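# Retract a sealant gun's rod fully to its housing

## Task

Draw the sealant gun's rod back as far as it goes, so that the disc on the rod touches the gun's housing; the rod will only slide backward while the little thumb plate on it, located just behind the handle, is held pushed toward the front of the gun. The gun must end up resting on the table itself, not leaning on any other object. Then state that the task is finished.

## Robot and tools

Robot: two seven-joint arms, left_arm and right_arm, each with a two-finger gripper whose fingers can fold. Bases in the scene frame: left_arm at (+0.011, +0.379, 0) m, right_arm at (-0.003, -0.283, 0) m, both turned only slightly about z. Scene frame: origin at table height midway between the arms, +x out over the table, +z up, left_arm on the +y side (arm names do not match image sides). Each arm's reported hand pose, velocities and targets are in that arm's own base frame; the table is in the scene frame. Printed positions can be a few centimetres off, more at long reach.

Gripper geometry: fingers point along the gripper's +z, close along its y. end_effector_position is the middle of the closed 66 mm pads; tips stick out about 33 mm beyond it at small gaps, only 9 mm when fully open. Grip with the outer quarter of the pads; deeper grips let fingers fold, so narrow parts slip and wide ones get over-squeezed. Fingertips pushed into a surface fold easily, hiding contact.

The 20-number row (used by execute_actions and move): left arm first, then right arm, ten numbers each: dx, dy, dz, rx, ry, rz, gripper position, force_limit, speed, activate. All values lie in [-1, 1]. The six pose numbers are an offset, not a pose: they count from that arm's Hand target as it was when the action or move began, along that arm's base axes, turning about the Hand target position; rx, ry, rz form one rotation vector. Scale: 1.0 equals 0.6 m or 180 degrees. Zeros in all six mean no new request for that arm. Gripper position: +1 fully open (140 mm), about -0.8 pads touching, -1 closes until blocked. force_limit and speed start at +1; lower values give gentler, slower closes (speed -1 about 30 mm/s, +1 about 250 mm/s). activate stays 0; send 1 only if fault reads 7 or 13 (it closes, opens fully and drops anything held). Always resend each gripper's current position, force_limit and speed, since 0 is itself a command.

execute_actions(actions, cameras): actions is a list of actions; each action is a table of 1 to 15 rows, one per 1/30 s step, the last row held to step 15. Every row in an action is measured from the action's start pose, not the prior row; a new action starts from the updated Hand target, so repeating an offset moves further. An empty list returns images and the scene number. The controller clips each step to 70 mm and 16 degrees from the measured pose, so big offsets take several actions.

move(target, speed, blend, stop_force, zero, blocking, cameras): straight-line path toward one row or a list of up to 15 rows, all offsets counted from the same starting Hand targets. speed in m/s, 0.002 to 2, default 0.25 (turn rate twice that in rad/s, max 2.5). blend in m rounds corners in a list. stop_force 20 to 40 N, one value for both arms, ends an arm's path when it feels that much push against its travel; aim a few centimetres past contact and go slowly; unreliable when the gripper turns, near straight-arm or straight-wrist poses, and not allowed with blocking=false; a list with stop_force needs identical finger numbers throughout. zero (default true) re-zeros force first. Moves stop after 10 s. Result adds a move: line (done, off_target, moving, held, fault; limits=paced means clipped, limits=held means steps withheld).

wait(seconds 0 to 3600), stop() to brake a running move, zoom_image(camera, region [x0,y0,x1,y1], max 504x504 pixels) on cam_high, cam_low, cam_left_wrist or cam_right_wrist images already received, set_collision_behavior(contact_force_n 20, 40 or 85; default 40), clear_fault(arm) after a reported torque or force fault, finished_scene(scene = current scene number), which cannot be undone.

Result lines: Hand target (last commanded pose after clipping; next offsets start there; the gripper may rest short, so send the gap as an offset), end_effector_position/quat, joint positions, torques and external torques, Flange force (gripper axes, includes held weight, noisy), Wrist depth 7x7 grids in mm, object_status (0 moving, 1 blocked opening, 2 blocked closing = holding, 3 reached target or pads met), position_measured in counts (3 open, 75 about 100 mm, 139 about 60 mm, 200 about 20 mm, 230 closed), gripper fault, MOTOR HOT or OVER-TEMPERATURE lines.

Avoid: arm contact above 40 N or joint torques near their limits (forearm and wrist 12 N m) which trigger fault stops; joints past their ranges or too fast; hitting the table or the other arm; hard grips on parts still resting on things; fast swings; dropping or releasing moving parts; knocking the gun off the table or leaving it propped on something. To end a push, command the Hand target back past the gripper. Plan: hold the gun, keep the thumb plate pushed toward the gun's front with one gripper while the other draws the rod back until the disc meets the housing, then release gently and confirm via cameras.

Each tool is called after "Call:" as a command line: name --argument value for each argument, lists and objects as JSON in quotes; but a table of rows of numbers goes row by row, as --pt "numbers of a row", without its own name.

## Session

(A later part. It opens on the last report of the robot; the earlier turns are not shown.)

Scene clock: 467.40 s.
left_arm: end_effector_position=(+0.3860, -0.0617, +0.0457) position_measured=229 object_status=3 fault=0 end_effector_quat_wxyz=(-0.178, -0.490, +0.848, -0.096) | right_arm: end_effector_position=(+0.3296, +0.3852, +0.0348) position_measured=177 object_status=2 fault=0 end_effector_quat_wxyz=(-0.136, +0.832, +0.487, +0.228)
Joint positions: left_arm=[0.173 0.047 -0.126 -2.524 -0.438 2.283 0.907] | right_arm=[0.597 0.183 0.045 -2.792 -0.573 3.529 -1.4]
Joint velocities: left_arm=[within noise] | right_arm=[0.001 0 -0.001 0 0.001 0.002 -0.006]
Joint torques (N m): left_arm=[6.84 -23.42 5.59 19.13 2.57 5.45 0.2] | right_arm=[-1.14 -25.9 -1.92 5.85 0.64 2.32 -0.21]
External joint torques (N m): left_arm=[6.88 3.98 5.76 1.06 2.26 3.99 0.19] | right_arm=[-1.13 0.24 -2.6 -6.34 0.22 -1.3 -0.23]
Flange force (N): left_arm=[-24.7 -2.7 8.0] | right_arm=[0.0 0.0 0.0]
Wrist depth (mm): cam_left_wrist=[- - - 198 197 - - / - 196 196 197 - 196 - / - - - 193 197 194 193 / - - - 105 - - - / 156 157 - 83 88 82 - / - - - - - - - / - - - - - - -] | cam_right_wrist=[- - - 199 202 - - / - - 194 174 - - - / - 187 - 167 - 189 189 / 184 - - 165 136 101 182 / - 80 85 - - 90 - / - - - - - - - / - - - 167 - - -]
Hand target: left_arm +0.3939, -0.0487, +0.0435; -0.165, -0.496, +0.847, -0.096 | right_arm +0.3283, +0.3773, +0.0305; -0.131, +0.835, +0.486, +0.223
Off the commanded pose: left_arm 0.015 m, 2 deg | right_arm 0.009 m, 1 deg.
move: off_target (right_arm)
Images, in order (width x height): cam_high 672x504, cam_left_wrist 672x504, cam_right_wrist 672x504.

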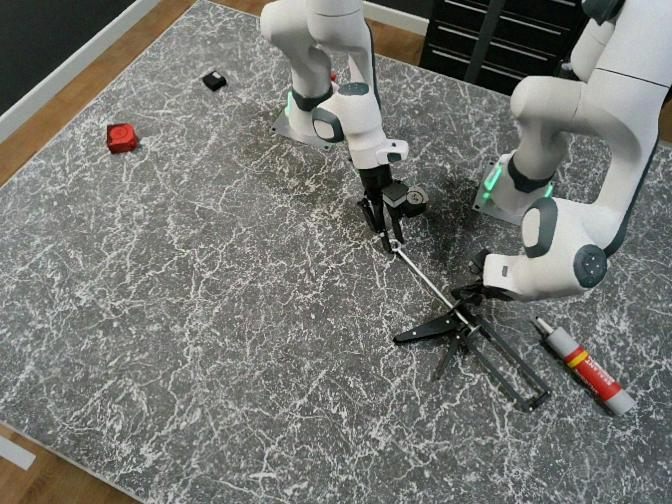

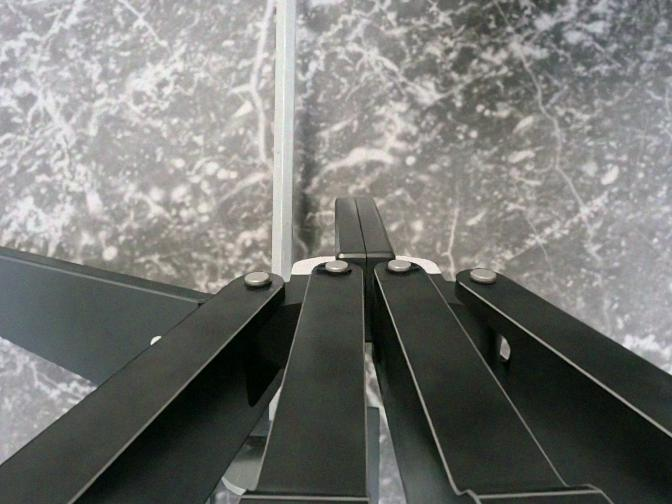

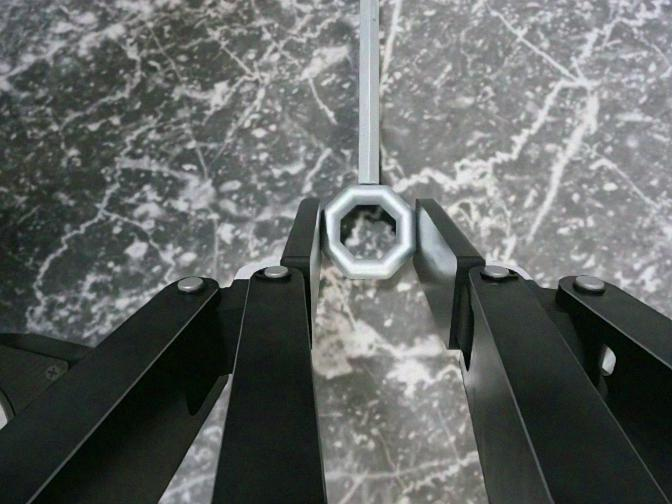

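Call:
move --target '[0,0,0,0,0,0,-0.8,1,1,0, -0.0126,-0.0216,0,0,0,0,-1,0,-1,0]' --speed 0.03 --cameras '["cam_left_wrist", "cam_right_wrist", "cam_high"]'

Call:
zoom_image --camera "cam_high" --region '[430, 280, 510, 350]'

Call:
zoom_image --camera "cam_left_wrist" --region '[180, 380, 400, 504]'

Scene clock: 479.83 s.
left_arm: end_effector_position=(+0.3857, -0.0617, +0.0455) position_measured=229 object_status=3 fault=0 end_effector_quat_wxyz=(-0.178, -0.489, +0.848, -0.096) | right_arm: end_effector_position=(+0.3226, +0.3728, +0.0357) position_measured=177 object_status=2 fault=0 end_effector_quat_wxyz=(-0.136, +0.832, +0.487, +0.230)
Joint positions: left_arm=[0.173 0.048 -0.127 -2.524 -0.438 2.283 0.907] | right_arm=[0.601 0.16 0.024 -2.835 -0.572 3.552 -1.418]
Joint velocities: left_arm=[within noise] | right_arm=[0.002 -0.002 -0.002 -0.002 0.001 0 -0.004]
Joint torques (N m): left_arm=[6.94 -23.68 5.59 19.31 2.45 5.42 0.23] | right_arm=[-1.25 -24.48 -1.88 5.6 0.56 2.1 -0.16]
External joint torques (N m): left_arm=[6.95 3.73 5.73 1.28 2.15 3.96 0.21] | right_arm=[-1.18 0.51 -2.34 -5.87 0.19 -1.48 -0.18]
Flange force (N): left_arm=[-24.5 -2.7 7.4] | right_arm=[0.0 0.0 0.0]
Wrist depth (mm): cam_left_wrist=[- - - 197 - - - / - - - - 193 - - / - - 176 - - 194 - / - 193 193 105 - 193 - / 155 155 - 83 88 82 - / - - - - - - - / - - - - - - -] | cam_right_wrist=[- 203 - 177 202 200 - / - 197 - 174 - - - / - - 188 166 - - 190 / 186 - - 165 135 - - / - 80 85 178 - 90 - / - - - - - - - / - - - - 166 - -]
Hand target: left_arm +0.3939, -0.0487, +0.0435; -0.165, -0.496, +0.847, -0.096 | right_arm +0.3207, +0.3643, +0.0305; -0.131, +0.835, +0.486, +0.223
Off the commanded pose: left_arm 0.016 m, 2 deg | right_arm 0.010 m, 1 deg.
move: off_target (right_arm)
Images, in order (width x height): cam_high 672x504, cam_left_wrist 672x504, cam_right_wrist 672x504.

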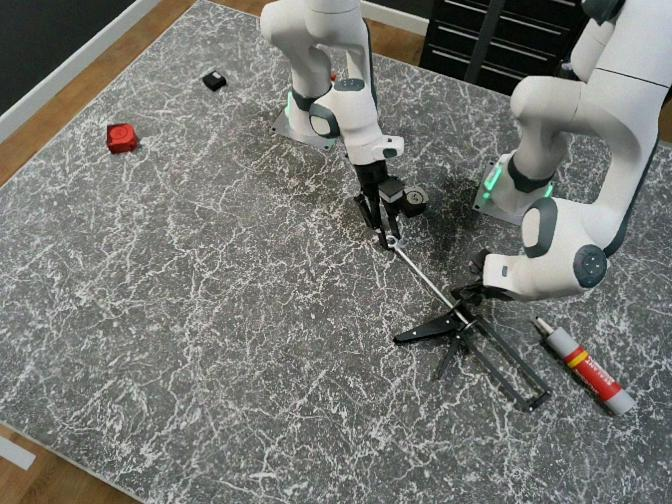

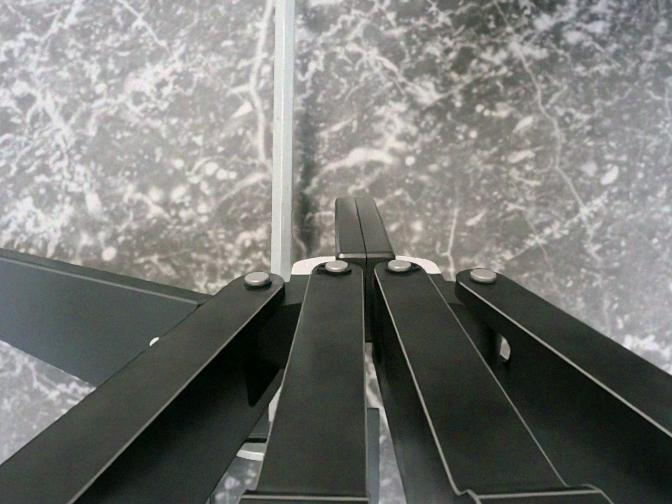

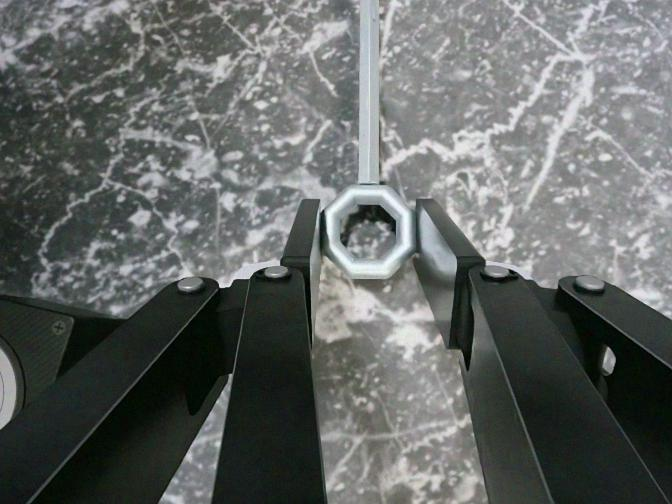

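Scaled by 6.300 from the camera's image (finer frame: 960x720).

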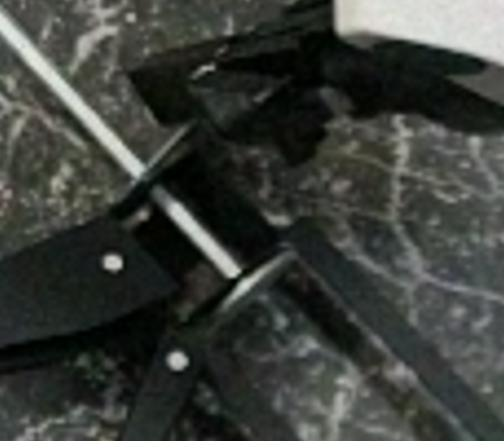

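Scaled by 2.291 from the camera's image (finer frame: 960x720).

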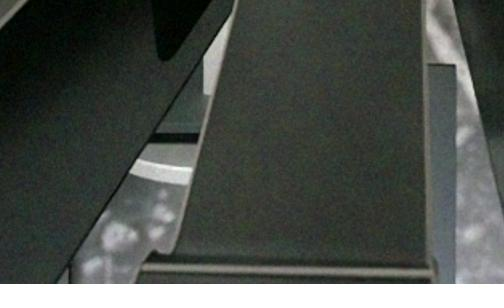

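Call:
move --target '[0,0,0,0,0,0,-0.8,1,1,0, -0.0101,-0.0173,0,0,0,0,-1,0,-1,0]' --speed 0.03 --cameras '["cam_left_wrist", "cam_right_wrist", "cam_high"]'

Call:
zoom_image --camera "cam_high" --region '[430, 280, 510, 350]'

Call:
zoom_image --camera "cam_left_wrist" --region '[180, 380, 400, 504]'

Scene clock: 484.90 s.
left_arm: end_effector_position=(+0.3858, -0.0616, +0.0455) position_measured=229 object_status=3 fault=0 end_effector_quat_wxyz=(-0.178, -0.489, +0.849, -0.096) | right_arm: end_effector_position=(+0.3176, +0.3629, +0.0364) position_measured=177 object_status=2 fault=0 end_effector_quat_wxyz=(-0.136, +0.831, +0.487, +0.231)
Joint positions: left_arm=[0.173 0.048 -0.126 -2.524 -0.438 2.283 0.908] | right_arm=[0.602 0.143 0.008 -2.869 -0.572 3.571 -1.433]
Joint velocities: left_arm=[within noise] | right_arm=[0 0.001 -0.002 -0.001 0.001 0.002 -0.004]
Joint torques (N m): left_arm=[6.83 -23.68 5.62 19.36 2.43 5.4 0.19] | right_arm=[-1.34 -23.14 -2.29 4.4 0.34 1.82 -0.17]
External joint torques (N m): left_arm=[6.92 3.77 5.84 1.28 2.13 3.95 0.18] | right_arm=[-1.3 0.99 -2.67 -6.98 -0.02 -1.8 -0.19]
Flange force (N): left_arm=[-24.5 -2.8 7.4] | right_arm=[0.0 0.0 0.0]
Wrist depth (mm): cam_left_wrist=[198 - - - - 196 - / - - - 195 - 193 - / 196 - 195 197 - 195 - / 156 155 168 105 - 193 193 / 155 155 - 83 83 86 190 / - - - - - - - / - - - - - - -] | cam_right_wrist=[- - 202 177 - - - / - - 196 169 - - - / - 190 - 166 - - - / - - - 163 136 - - / - 80 85 178 - 90 91 / - - - - - - - / - - - - - - -]
Hand target: left_arm +0.3939, -0.0487, +0.0435; -0.165, -0.496, +0.847, -0.096 | right_arm +0.3146, +0.3540, +0.0305; -0.131, +0.835, +0.486, +0.223
Off the commanded pose: left_arm 0.015 m, 2 deg | right_arm 0.011 m, 1 deg.
move: off_target (right_arm)
Images, in order (width x height): cam_high 672x504, cam_left_wrist 672x504, cam_right_wrist 672x504.

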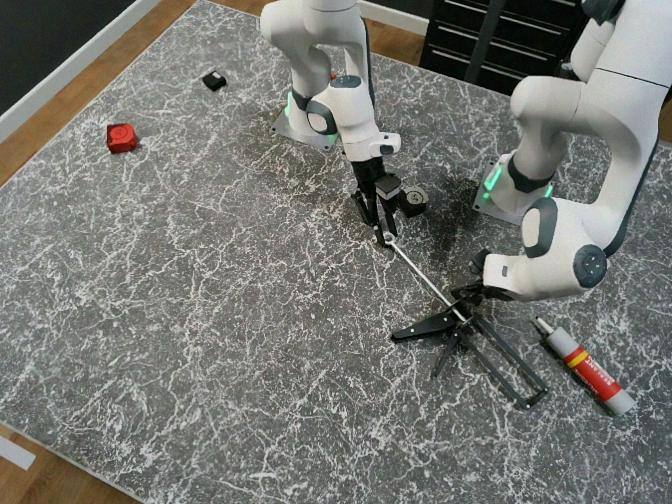

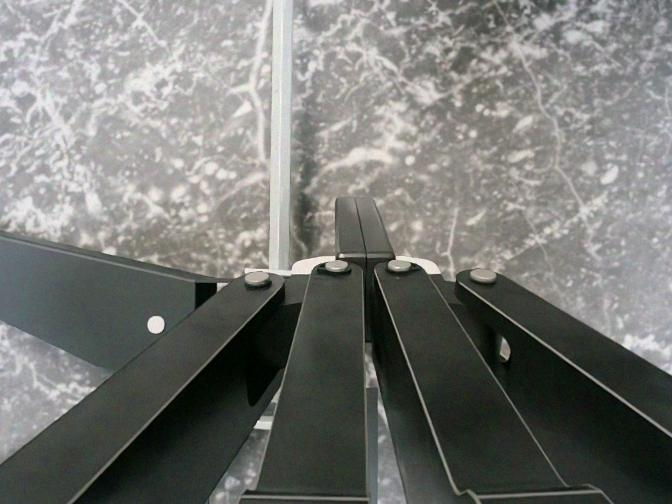

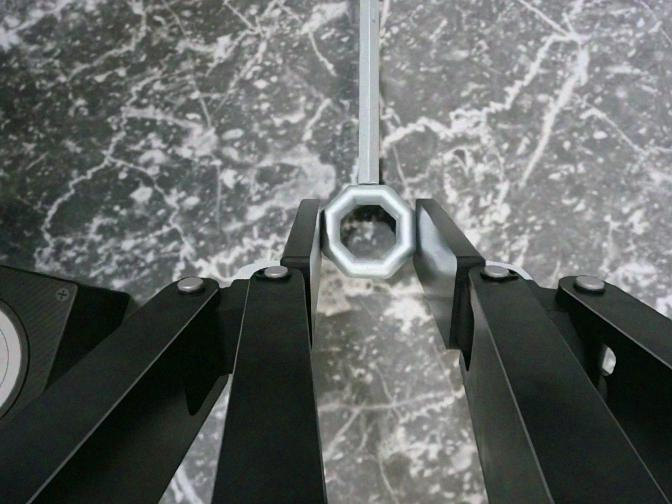

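Scaled by 6.300 from the camera's image (finer frame: 960x720).

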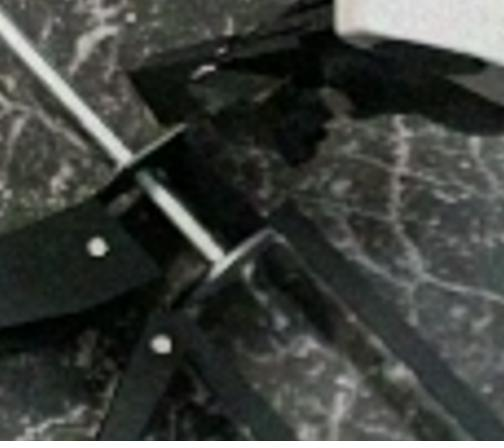

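Scaled by 2.291 from the camera's image (finer frame: 960x720).

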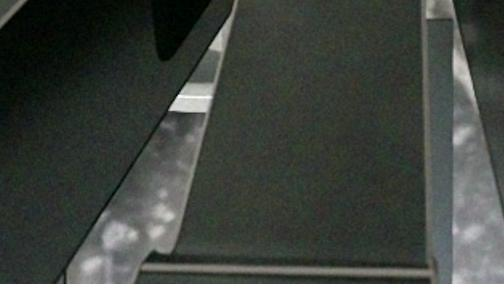

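Call:
move --pt "-0.0082 -0.0145 0 0 0 0 -0.8 1 1 0 0.005 0.0086 0 0 0 0 -1 0 -1 0" --pt "-0.0368 -0.0654 0 0 0 0 -0.8 1 1 0 0.005 0.0086 0 0 0 0 -1 0 -1 0" --pt "-0.0368 -0.0654 0.2 0 0 0 -0.8 1 1 0 0.005 0.0086 0 0 0 0 -1 0 -1 0" --speed '[0.03,0.06,0.2]' --cameras '["cam_left_wrist", "cam_right_wrist", "cam_high"]'

Call:
zoom_image --camera "cam_left_wrist" --region '[180, 180, 420, 400]'

Call:
zoom_image --camera "cam_high" --region '[430, 280, 510, 350]'

Scene clock: 499.07 s.
left_arm: end_effector_position=(+0.3720, -0.0886, +0.1624) position_measured=229 object_status=3 fault=0 end_effector_quat_wxyz=(-0.165, -0.493, +0.849, -0.097) | right_arm: end_effector_position=(+0.3177, +0.3622, +0.0329) position_measured=177 object_status=2 fault=0 end_effector_quat_wxyz=(-0.133, +0.832, +0.488, +0.226)
Joint positions: left_arm=[0.155 -0.265 -0.148 -2.519 -0.412 2.019 0.759] | right_arm=[0.605 0.149 0.008 -2.862 -0.572 3.558 -1.432]
Joint velocities: left_arm=[0 0.001 0.001 -0.001 0 -0.002 -0.004] | right_arm=[within noise]
Joint torques (N m): left_arm=[0.97 -19.66 0.52 23.6 0.68 1.49 -0.16] | right_arm=[-0.03 -22.69 -0.25 10.34 0.46 3.37 0.18]
External joint torques (N m): left_arm=[1.01 0.74 -0.36 1.48 0.47 -0.16 -0.17] | right_arm=[-0.08 1.62 -0.73 -1.03 0.13 -0.25 0.17]
Flange force (N): left_arm=[-3.8 -5.6 -3.1] | right_arm=[0.0 0.0 0.0]
Wrist depth (mm): cam_left_wrist=[- 312 316 318 311 - - / 315 - 320 - - - - / - - - 311 - - 305 / - 314 - 109 - 311 298 / - 276 - 83 83 82 - / - - - - - - - / - - - - - - -] | cam_right_wrist=[198 - - 178 199 196 - / - - - 174 - 189 - / - 185 - 168 - - - / - - 180 163 136 - - / - 80 85 - 117 90 - / - - - - - - - / - - - - - - -]
Hand target: left_arm +0.3718, -0.0879, +0.1635; -0.165, -0.496, +0.847, -0.096 | right_arm +0.3176, +0.3591, +0.0305; -0.131, +0.835, +0.486, +0.223
Off the commanded pose: left_arm 0.001 m, 0 deg | right_arm 0.004 m, 1 deg.
move: off_target (right_arm)
Images, in order (width x height): cam_high 672x504, cam_left_wrist 672x504, cam_right_wrist 672x504.

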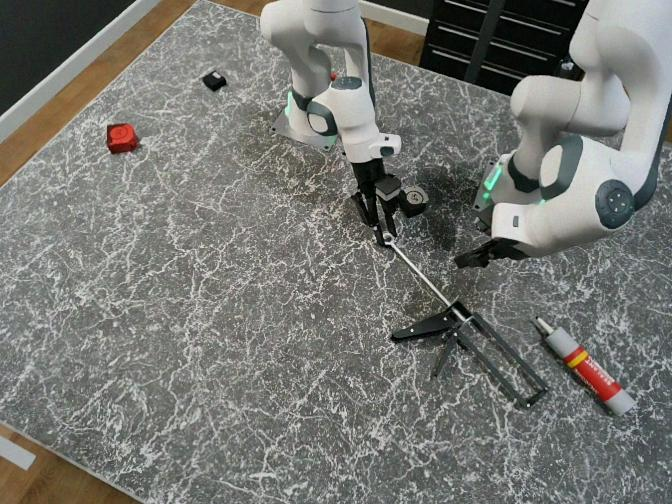

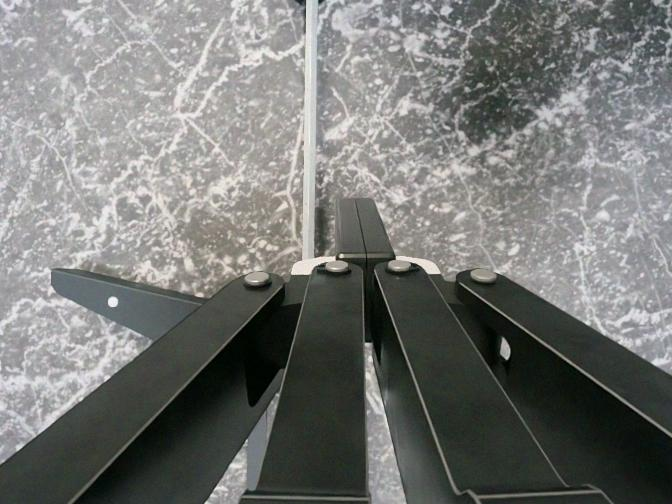

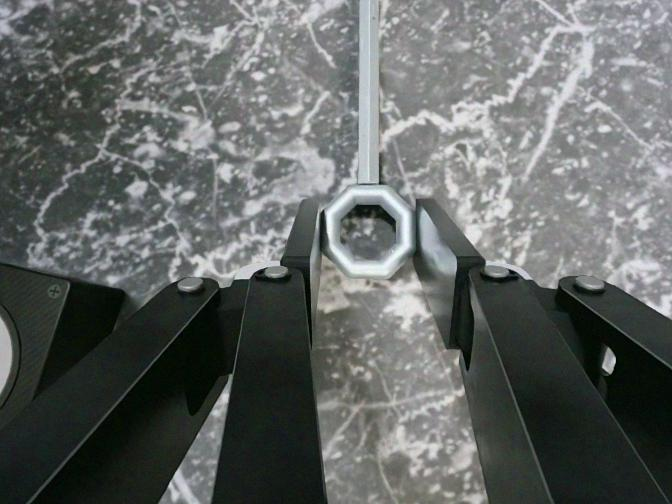

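Scaled by 2.100 from the camera's image (finer frame: 960x720).

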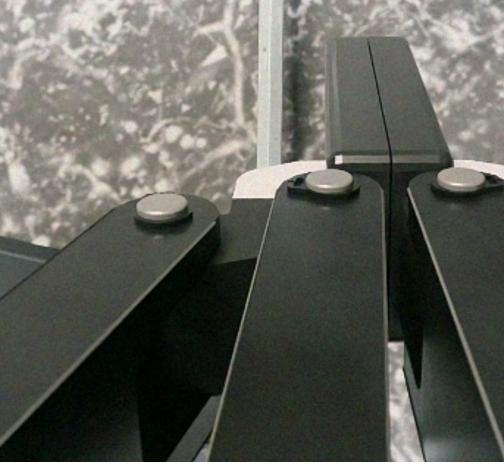

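Scaled by 6.300 from the camera's image (finer frame: 960x720).

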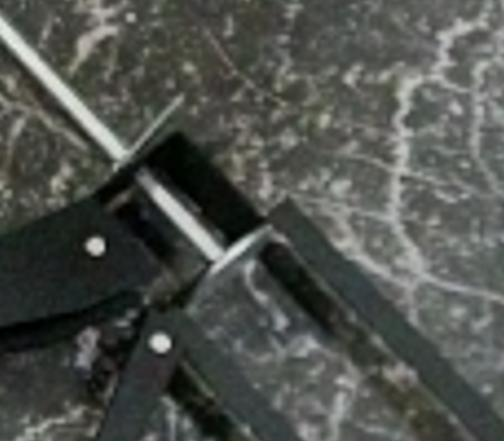

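Call:
move --target '[-0.02,-0.035,0.05,0,0,0,1,1,1,0, 0,0,0,0,0,0,-1,0,-1,0]' --speed 0.2 --cameras '["cam_left_wrist"]'

Scene clock: 504.80 s.
left_arm: end_effector_position=(+0.3605, -0.1078, +0.1925) position_measured=3 object_status=3 fault=0 end_effector_quat_wxyz=(-0.164, -0.493, +0.849, -0.096) | right_arm: end_effector_position=(+0.3177, +0.3622, +0.0329) position_measured=177 object_status=2 fault=0 end_effector_quat_wxyz=(-0.133, +0.832, +0.488, +0.226)
Joint positions: left_arm=[0.138 -0.349 -0.169 -2.515 -0.422 1.947 0.704] | right_arm=[0.605 0.149 0.008 -2.862 -0.572 3.558 -1.432]
Joint velocities: left_arm=[0 -0.001 -0.001 0 -0.001 -0.001 -0.005] | right_arm=[within noise]
Joint torques (N m): left_arm=[0.62 -17.48 0.76 24.04 -0.42 1.53 -0.21] | right_arm=[0 -22.68 -0.26 10.36 0.44 3.4 0.17]
External joint torques (N m): left_arm=[0.63 0.69 -0.64 1.12 -0.6 -0.2 -0.22] | right_arm=[0.08 1.72 -0.61 -1.08 0.08 -0.22 0.15]
Flange force (N): left_arm=[-1.3 -5.2 -1.6] | right_arm=[0.0 0.0 0.0]
Wrist depth (mm): cam_left_wrist=[- 349 - - - - - / - - - - - - 339 / - - 344 - - 338 336 / - 133 - - - 336 119 / - 304 302 337 - - 108 / - - 304 313 - - 331 / - 343 313 338 337 334 -] | cam_right_wrist=[- 200 200 180 197 - - / - - - 169 191 - - / - 185 186 165 - - - / - 182 177 164 136 - - / - 80 85 - 118 90 - / - - - - - - - / - - - - - - -]
Hand target: left_arm +0.3598, -0.1089, +0.1935; -0.165, -0.496, +0.847, -0.096 | right_arm +0.3176, +0.3591, +0.0305; -0.131, +0.835, +0.486, +0.223
Off the commanded pose: left_arm 0.002 m, 0 deg | right_arm 0.004 m, 1 deg.
move: done

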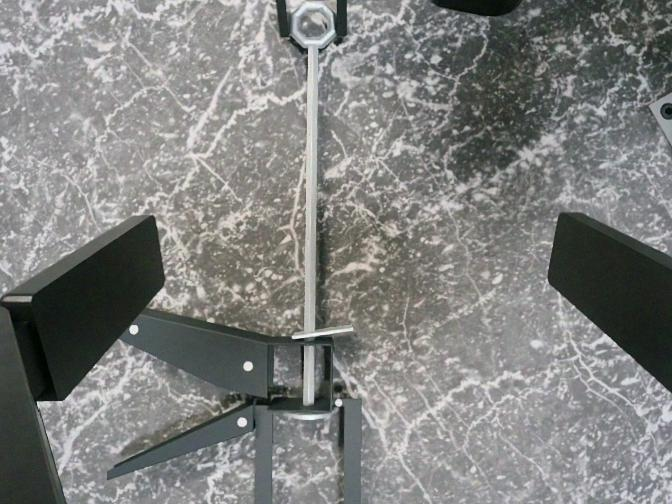

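Call:
zoom_image --camera "cam_left_wrist" --region '[240, 310, 380, 450]'

Scaled by 3.600 from the camera's image (finer frame: 960x720).

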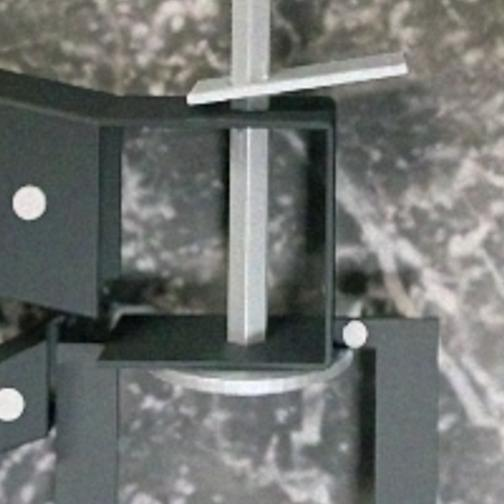

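Call:
move --pt "0 0 0 0 0 0 1 1 1 0 0 0.004 0.002 0 0 0 -0.08 0 -0.6 0" --pt "0 0 0 0 0 0 1 1 1 0 0 0.004 0.16 0 0 0 -0.08 0 -0.6 0" --speed '[0.05,0.15]' --cameras '["cam_left_wrist", "cam_high", "cam_low"]'

Call:
zoom_image --camera "cam_left_wrist" --region '[240, 310, 380, 450]'

Scene clock: 513.13 s.
left_arm: end_effector_position=(+0.3604, -0.1078, +0.1925) position_measured=3 object_status=3 fault=0 end_effector_quat_wxyz=(-0.164, -0.494, +0.849, -0.096) | right_arm: end_effector_position=(+0.3173, +0.3617, +0.1263) position_measured=139 object_status=3 fault=0 end_effector_quat_wxyz=(-0.133, +0.837, +0.482, +0.223)
Joint positions: left_arm=[0.138 -0.349 -0.169 -2.515 -0.422 1.947 0.702] | right_arm=[1.51 -0.351 -0.934 -2.861 -0.814 3.102 -1.271]
Joint velocities: left_arm=[within noise] | right_arm=[0.001 0 0.001 0 -0.001 -0.002 -0.006]
Joint torques (N m): left_arm=[0.57 -17.45 1 24.03 -0.35 1.61 -0.23] | right_arm=[1.04 -9.09 5.34 16.35 0.36 3.63 -0.04]
External joint torques (N m): left_arm=[0.55 0.75 -0.43 1.12 -0.53 -0.12 -0.24] | right_arm=[1.09 0.21 0.01 -0.8 -0.46 0.07 -0.06]
Flange force (N): left_arm=[-1.6 -5.3 -1.6] | right_arm=[0.9 1.3 3.8]
Wrist depth (mm): cam_left_wrist=[- - - 339 - 338 340 / 345 343 335 - - 334 335 / - - - 340 339 338 336 / - 137 - - - 141 119 / - 309 316 323 337 - 108 / 341 - 308 338 336 - - / - - 315 329 - - 333] | cam_right_wrist=[- - - - - - - / - - - - - - - / 283 - - - 273 272 - / - - 116 - 146 - 267 / - - 85 - 263 90 79 / - - - - - - - / - - - 255 - - -]
Hand target: left_arm +0.3598, -0.1089, +0.1935; -0.165, -0.496, +0.847, -0.096 | right_arm +0.3176, +0.3615, +0.1265; -0.131, +0.835, +0.486, +0.223
Off the commanded pose: left_arm 0.002 m, 0 deg | right_arm 0.000 m, 0 deg.
move: done
Images, in order (width x height): cam_high 672x504, cam_low 672x504, cam_left_wrist 672x504.

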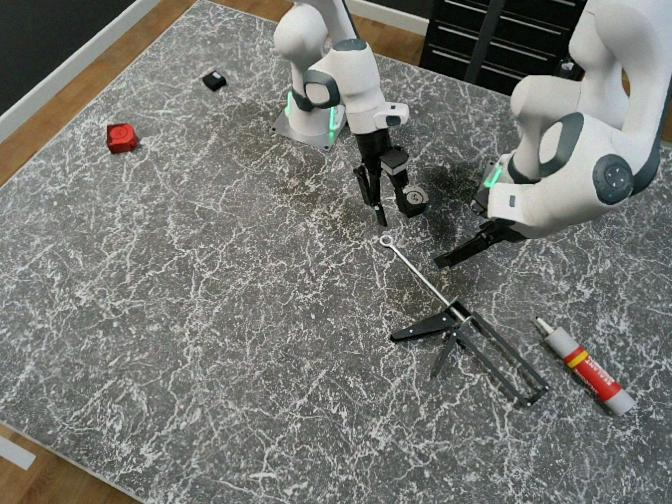

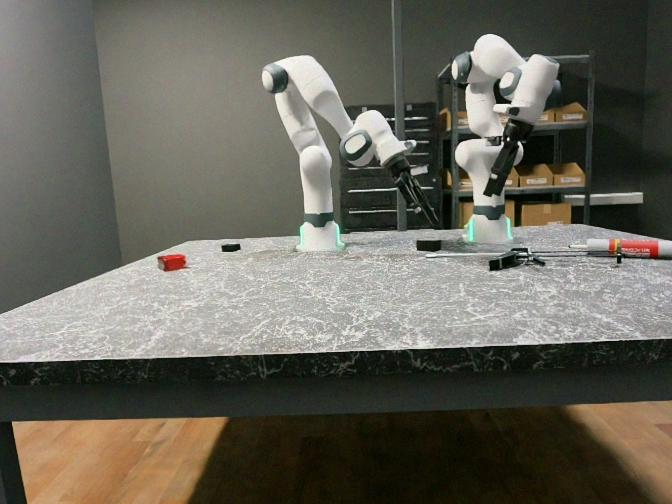

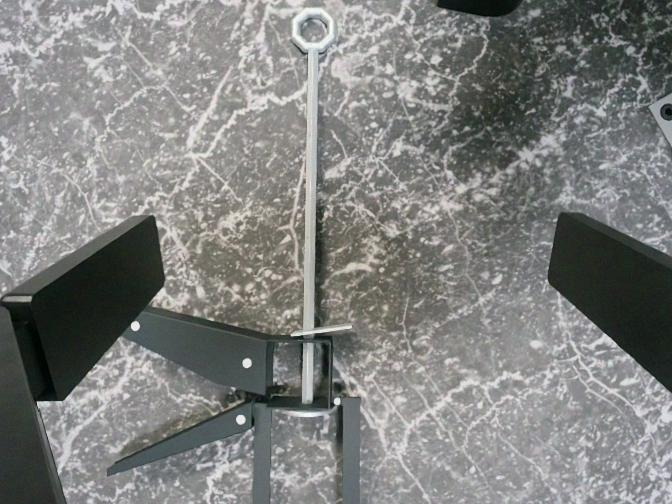

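Scaled by 3.600 from the camera's image (finer frame: 960x720).

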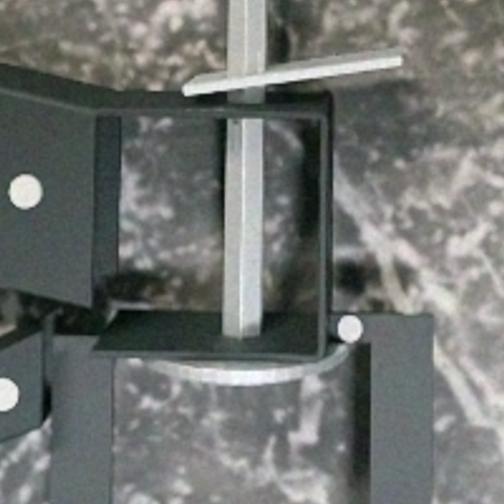

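Call:
finished_scene --scene 1

The scene is finished: the task was done.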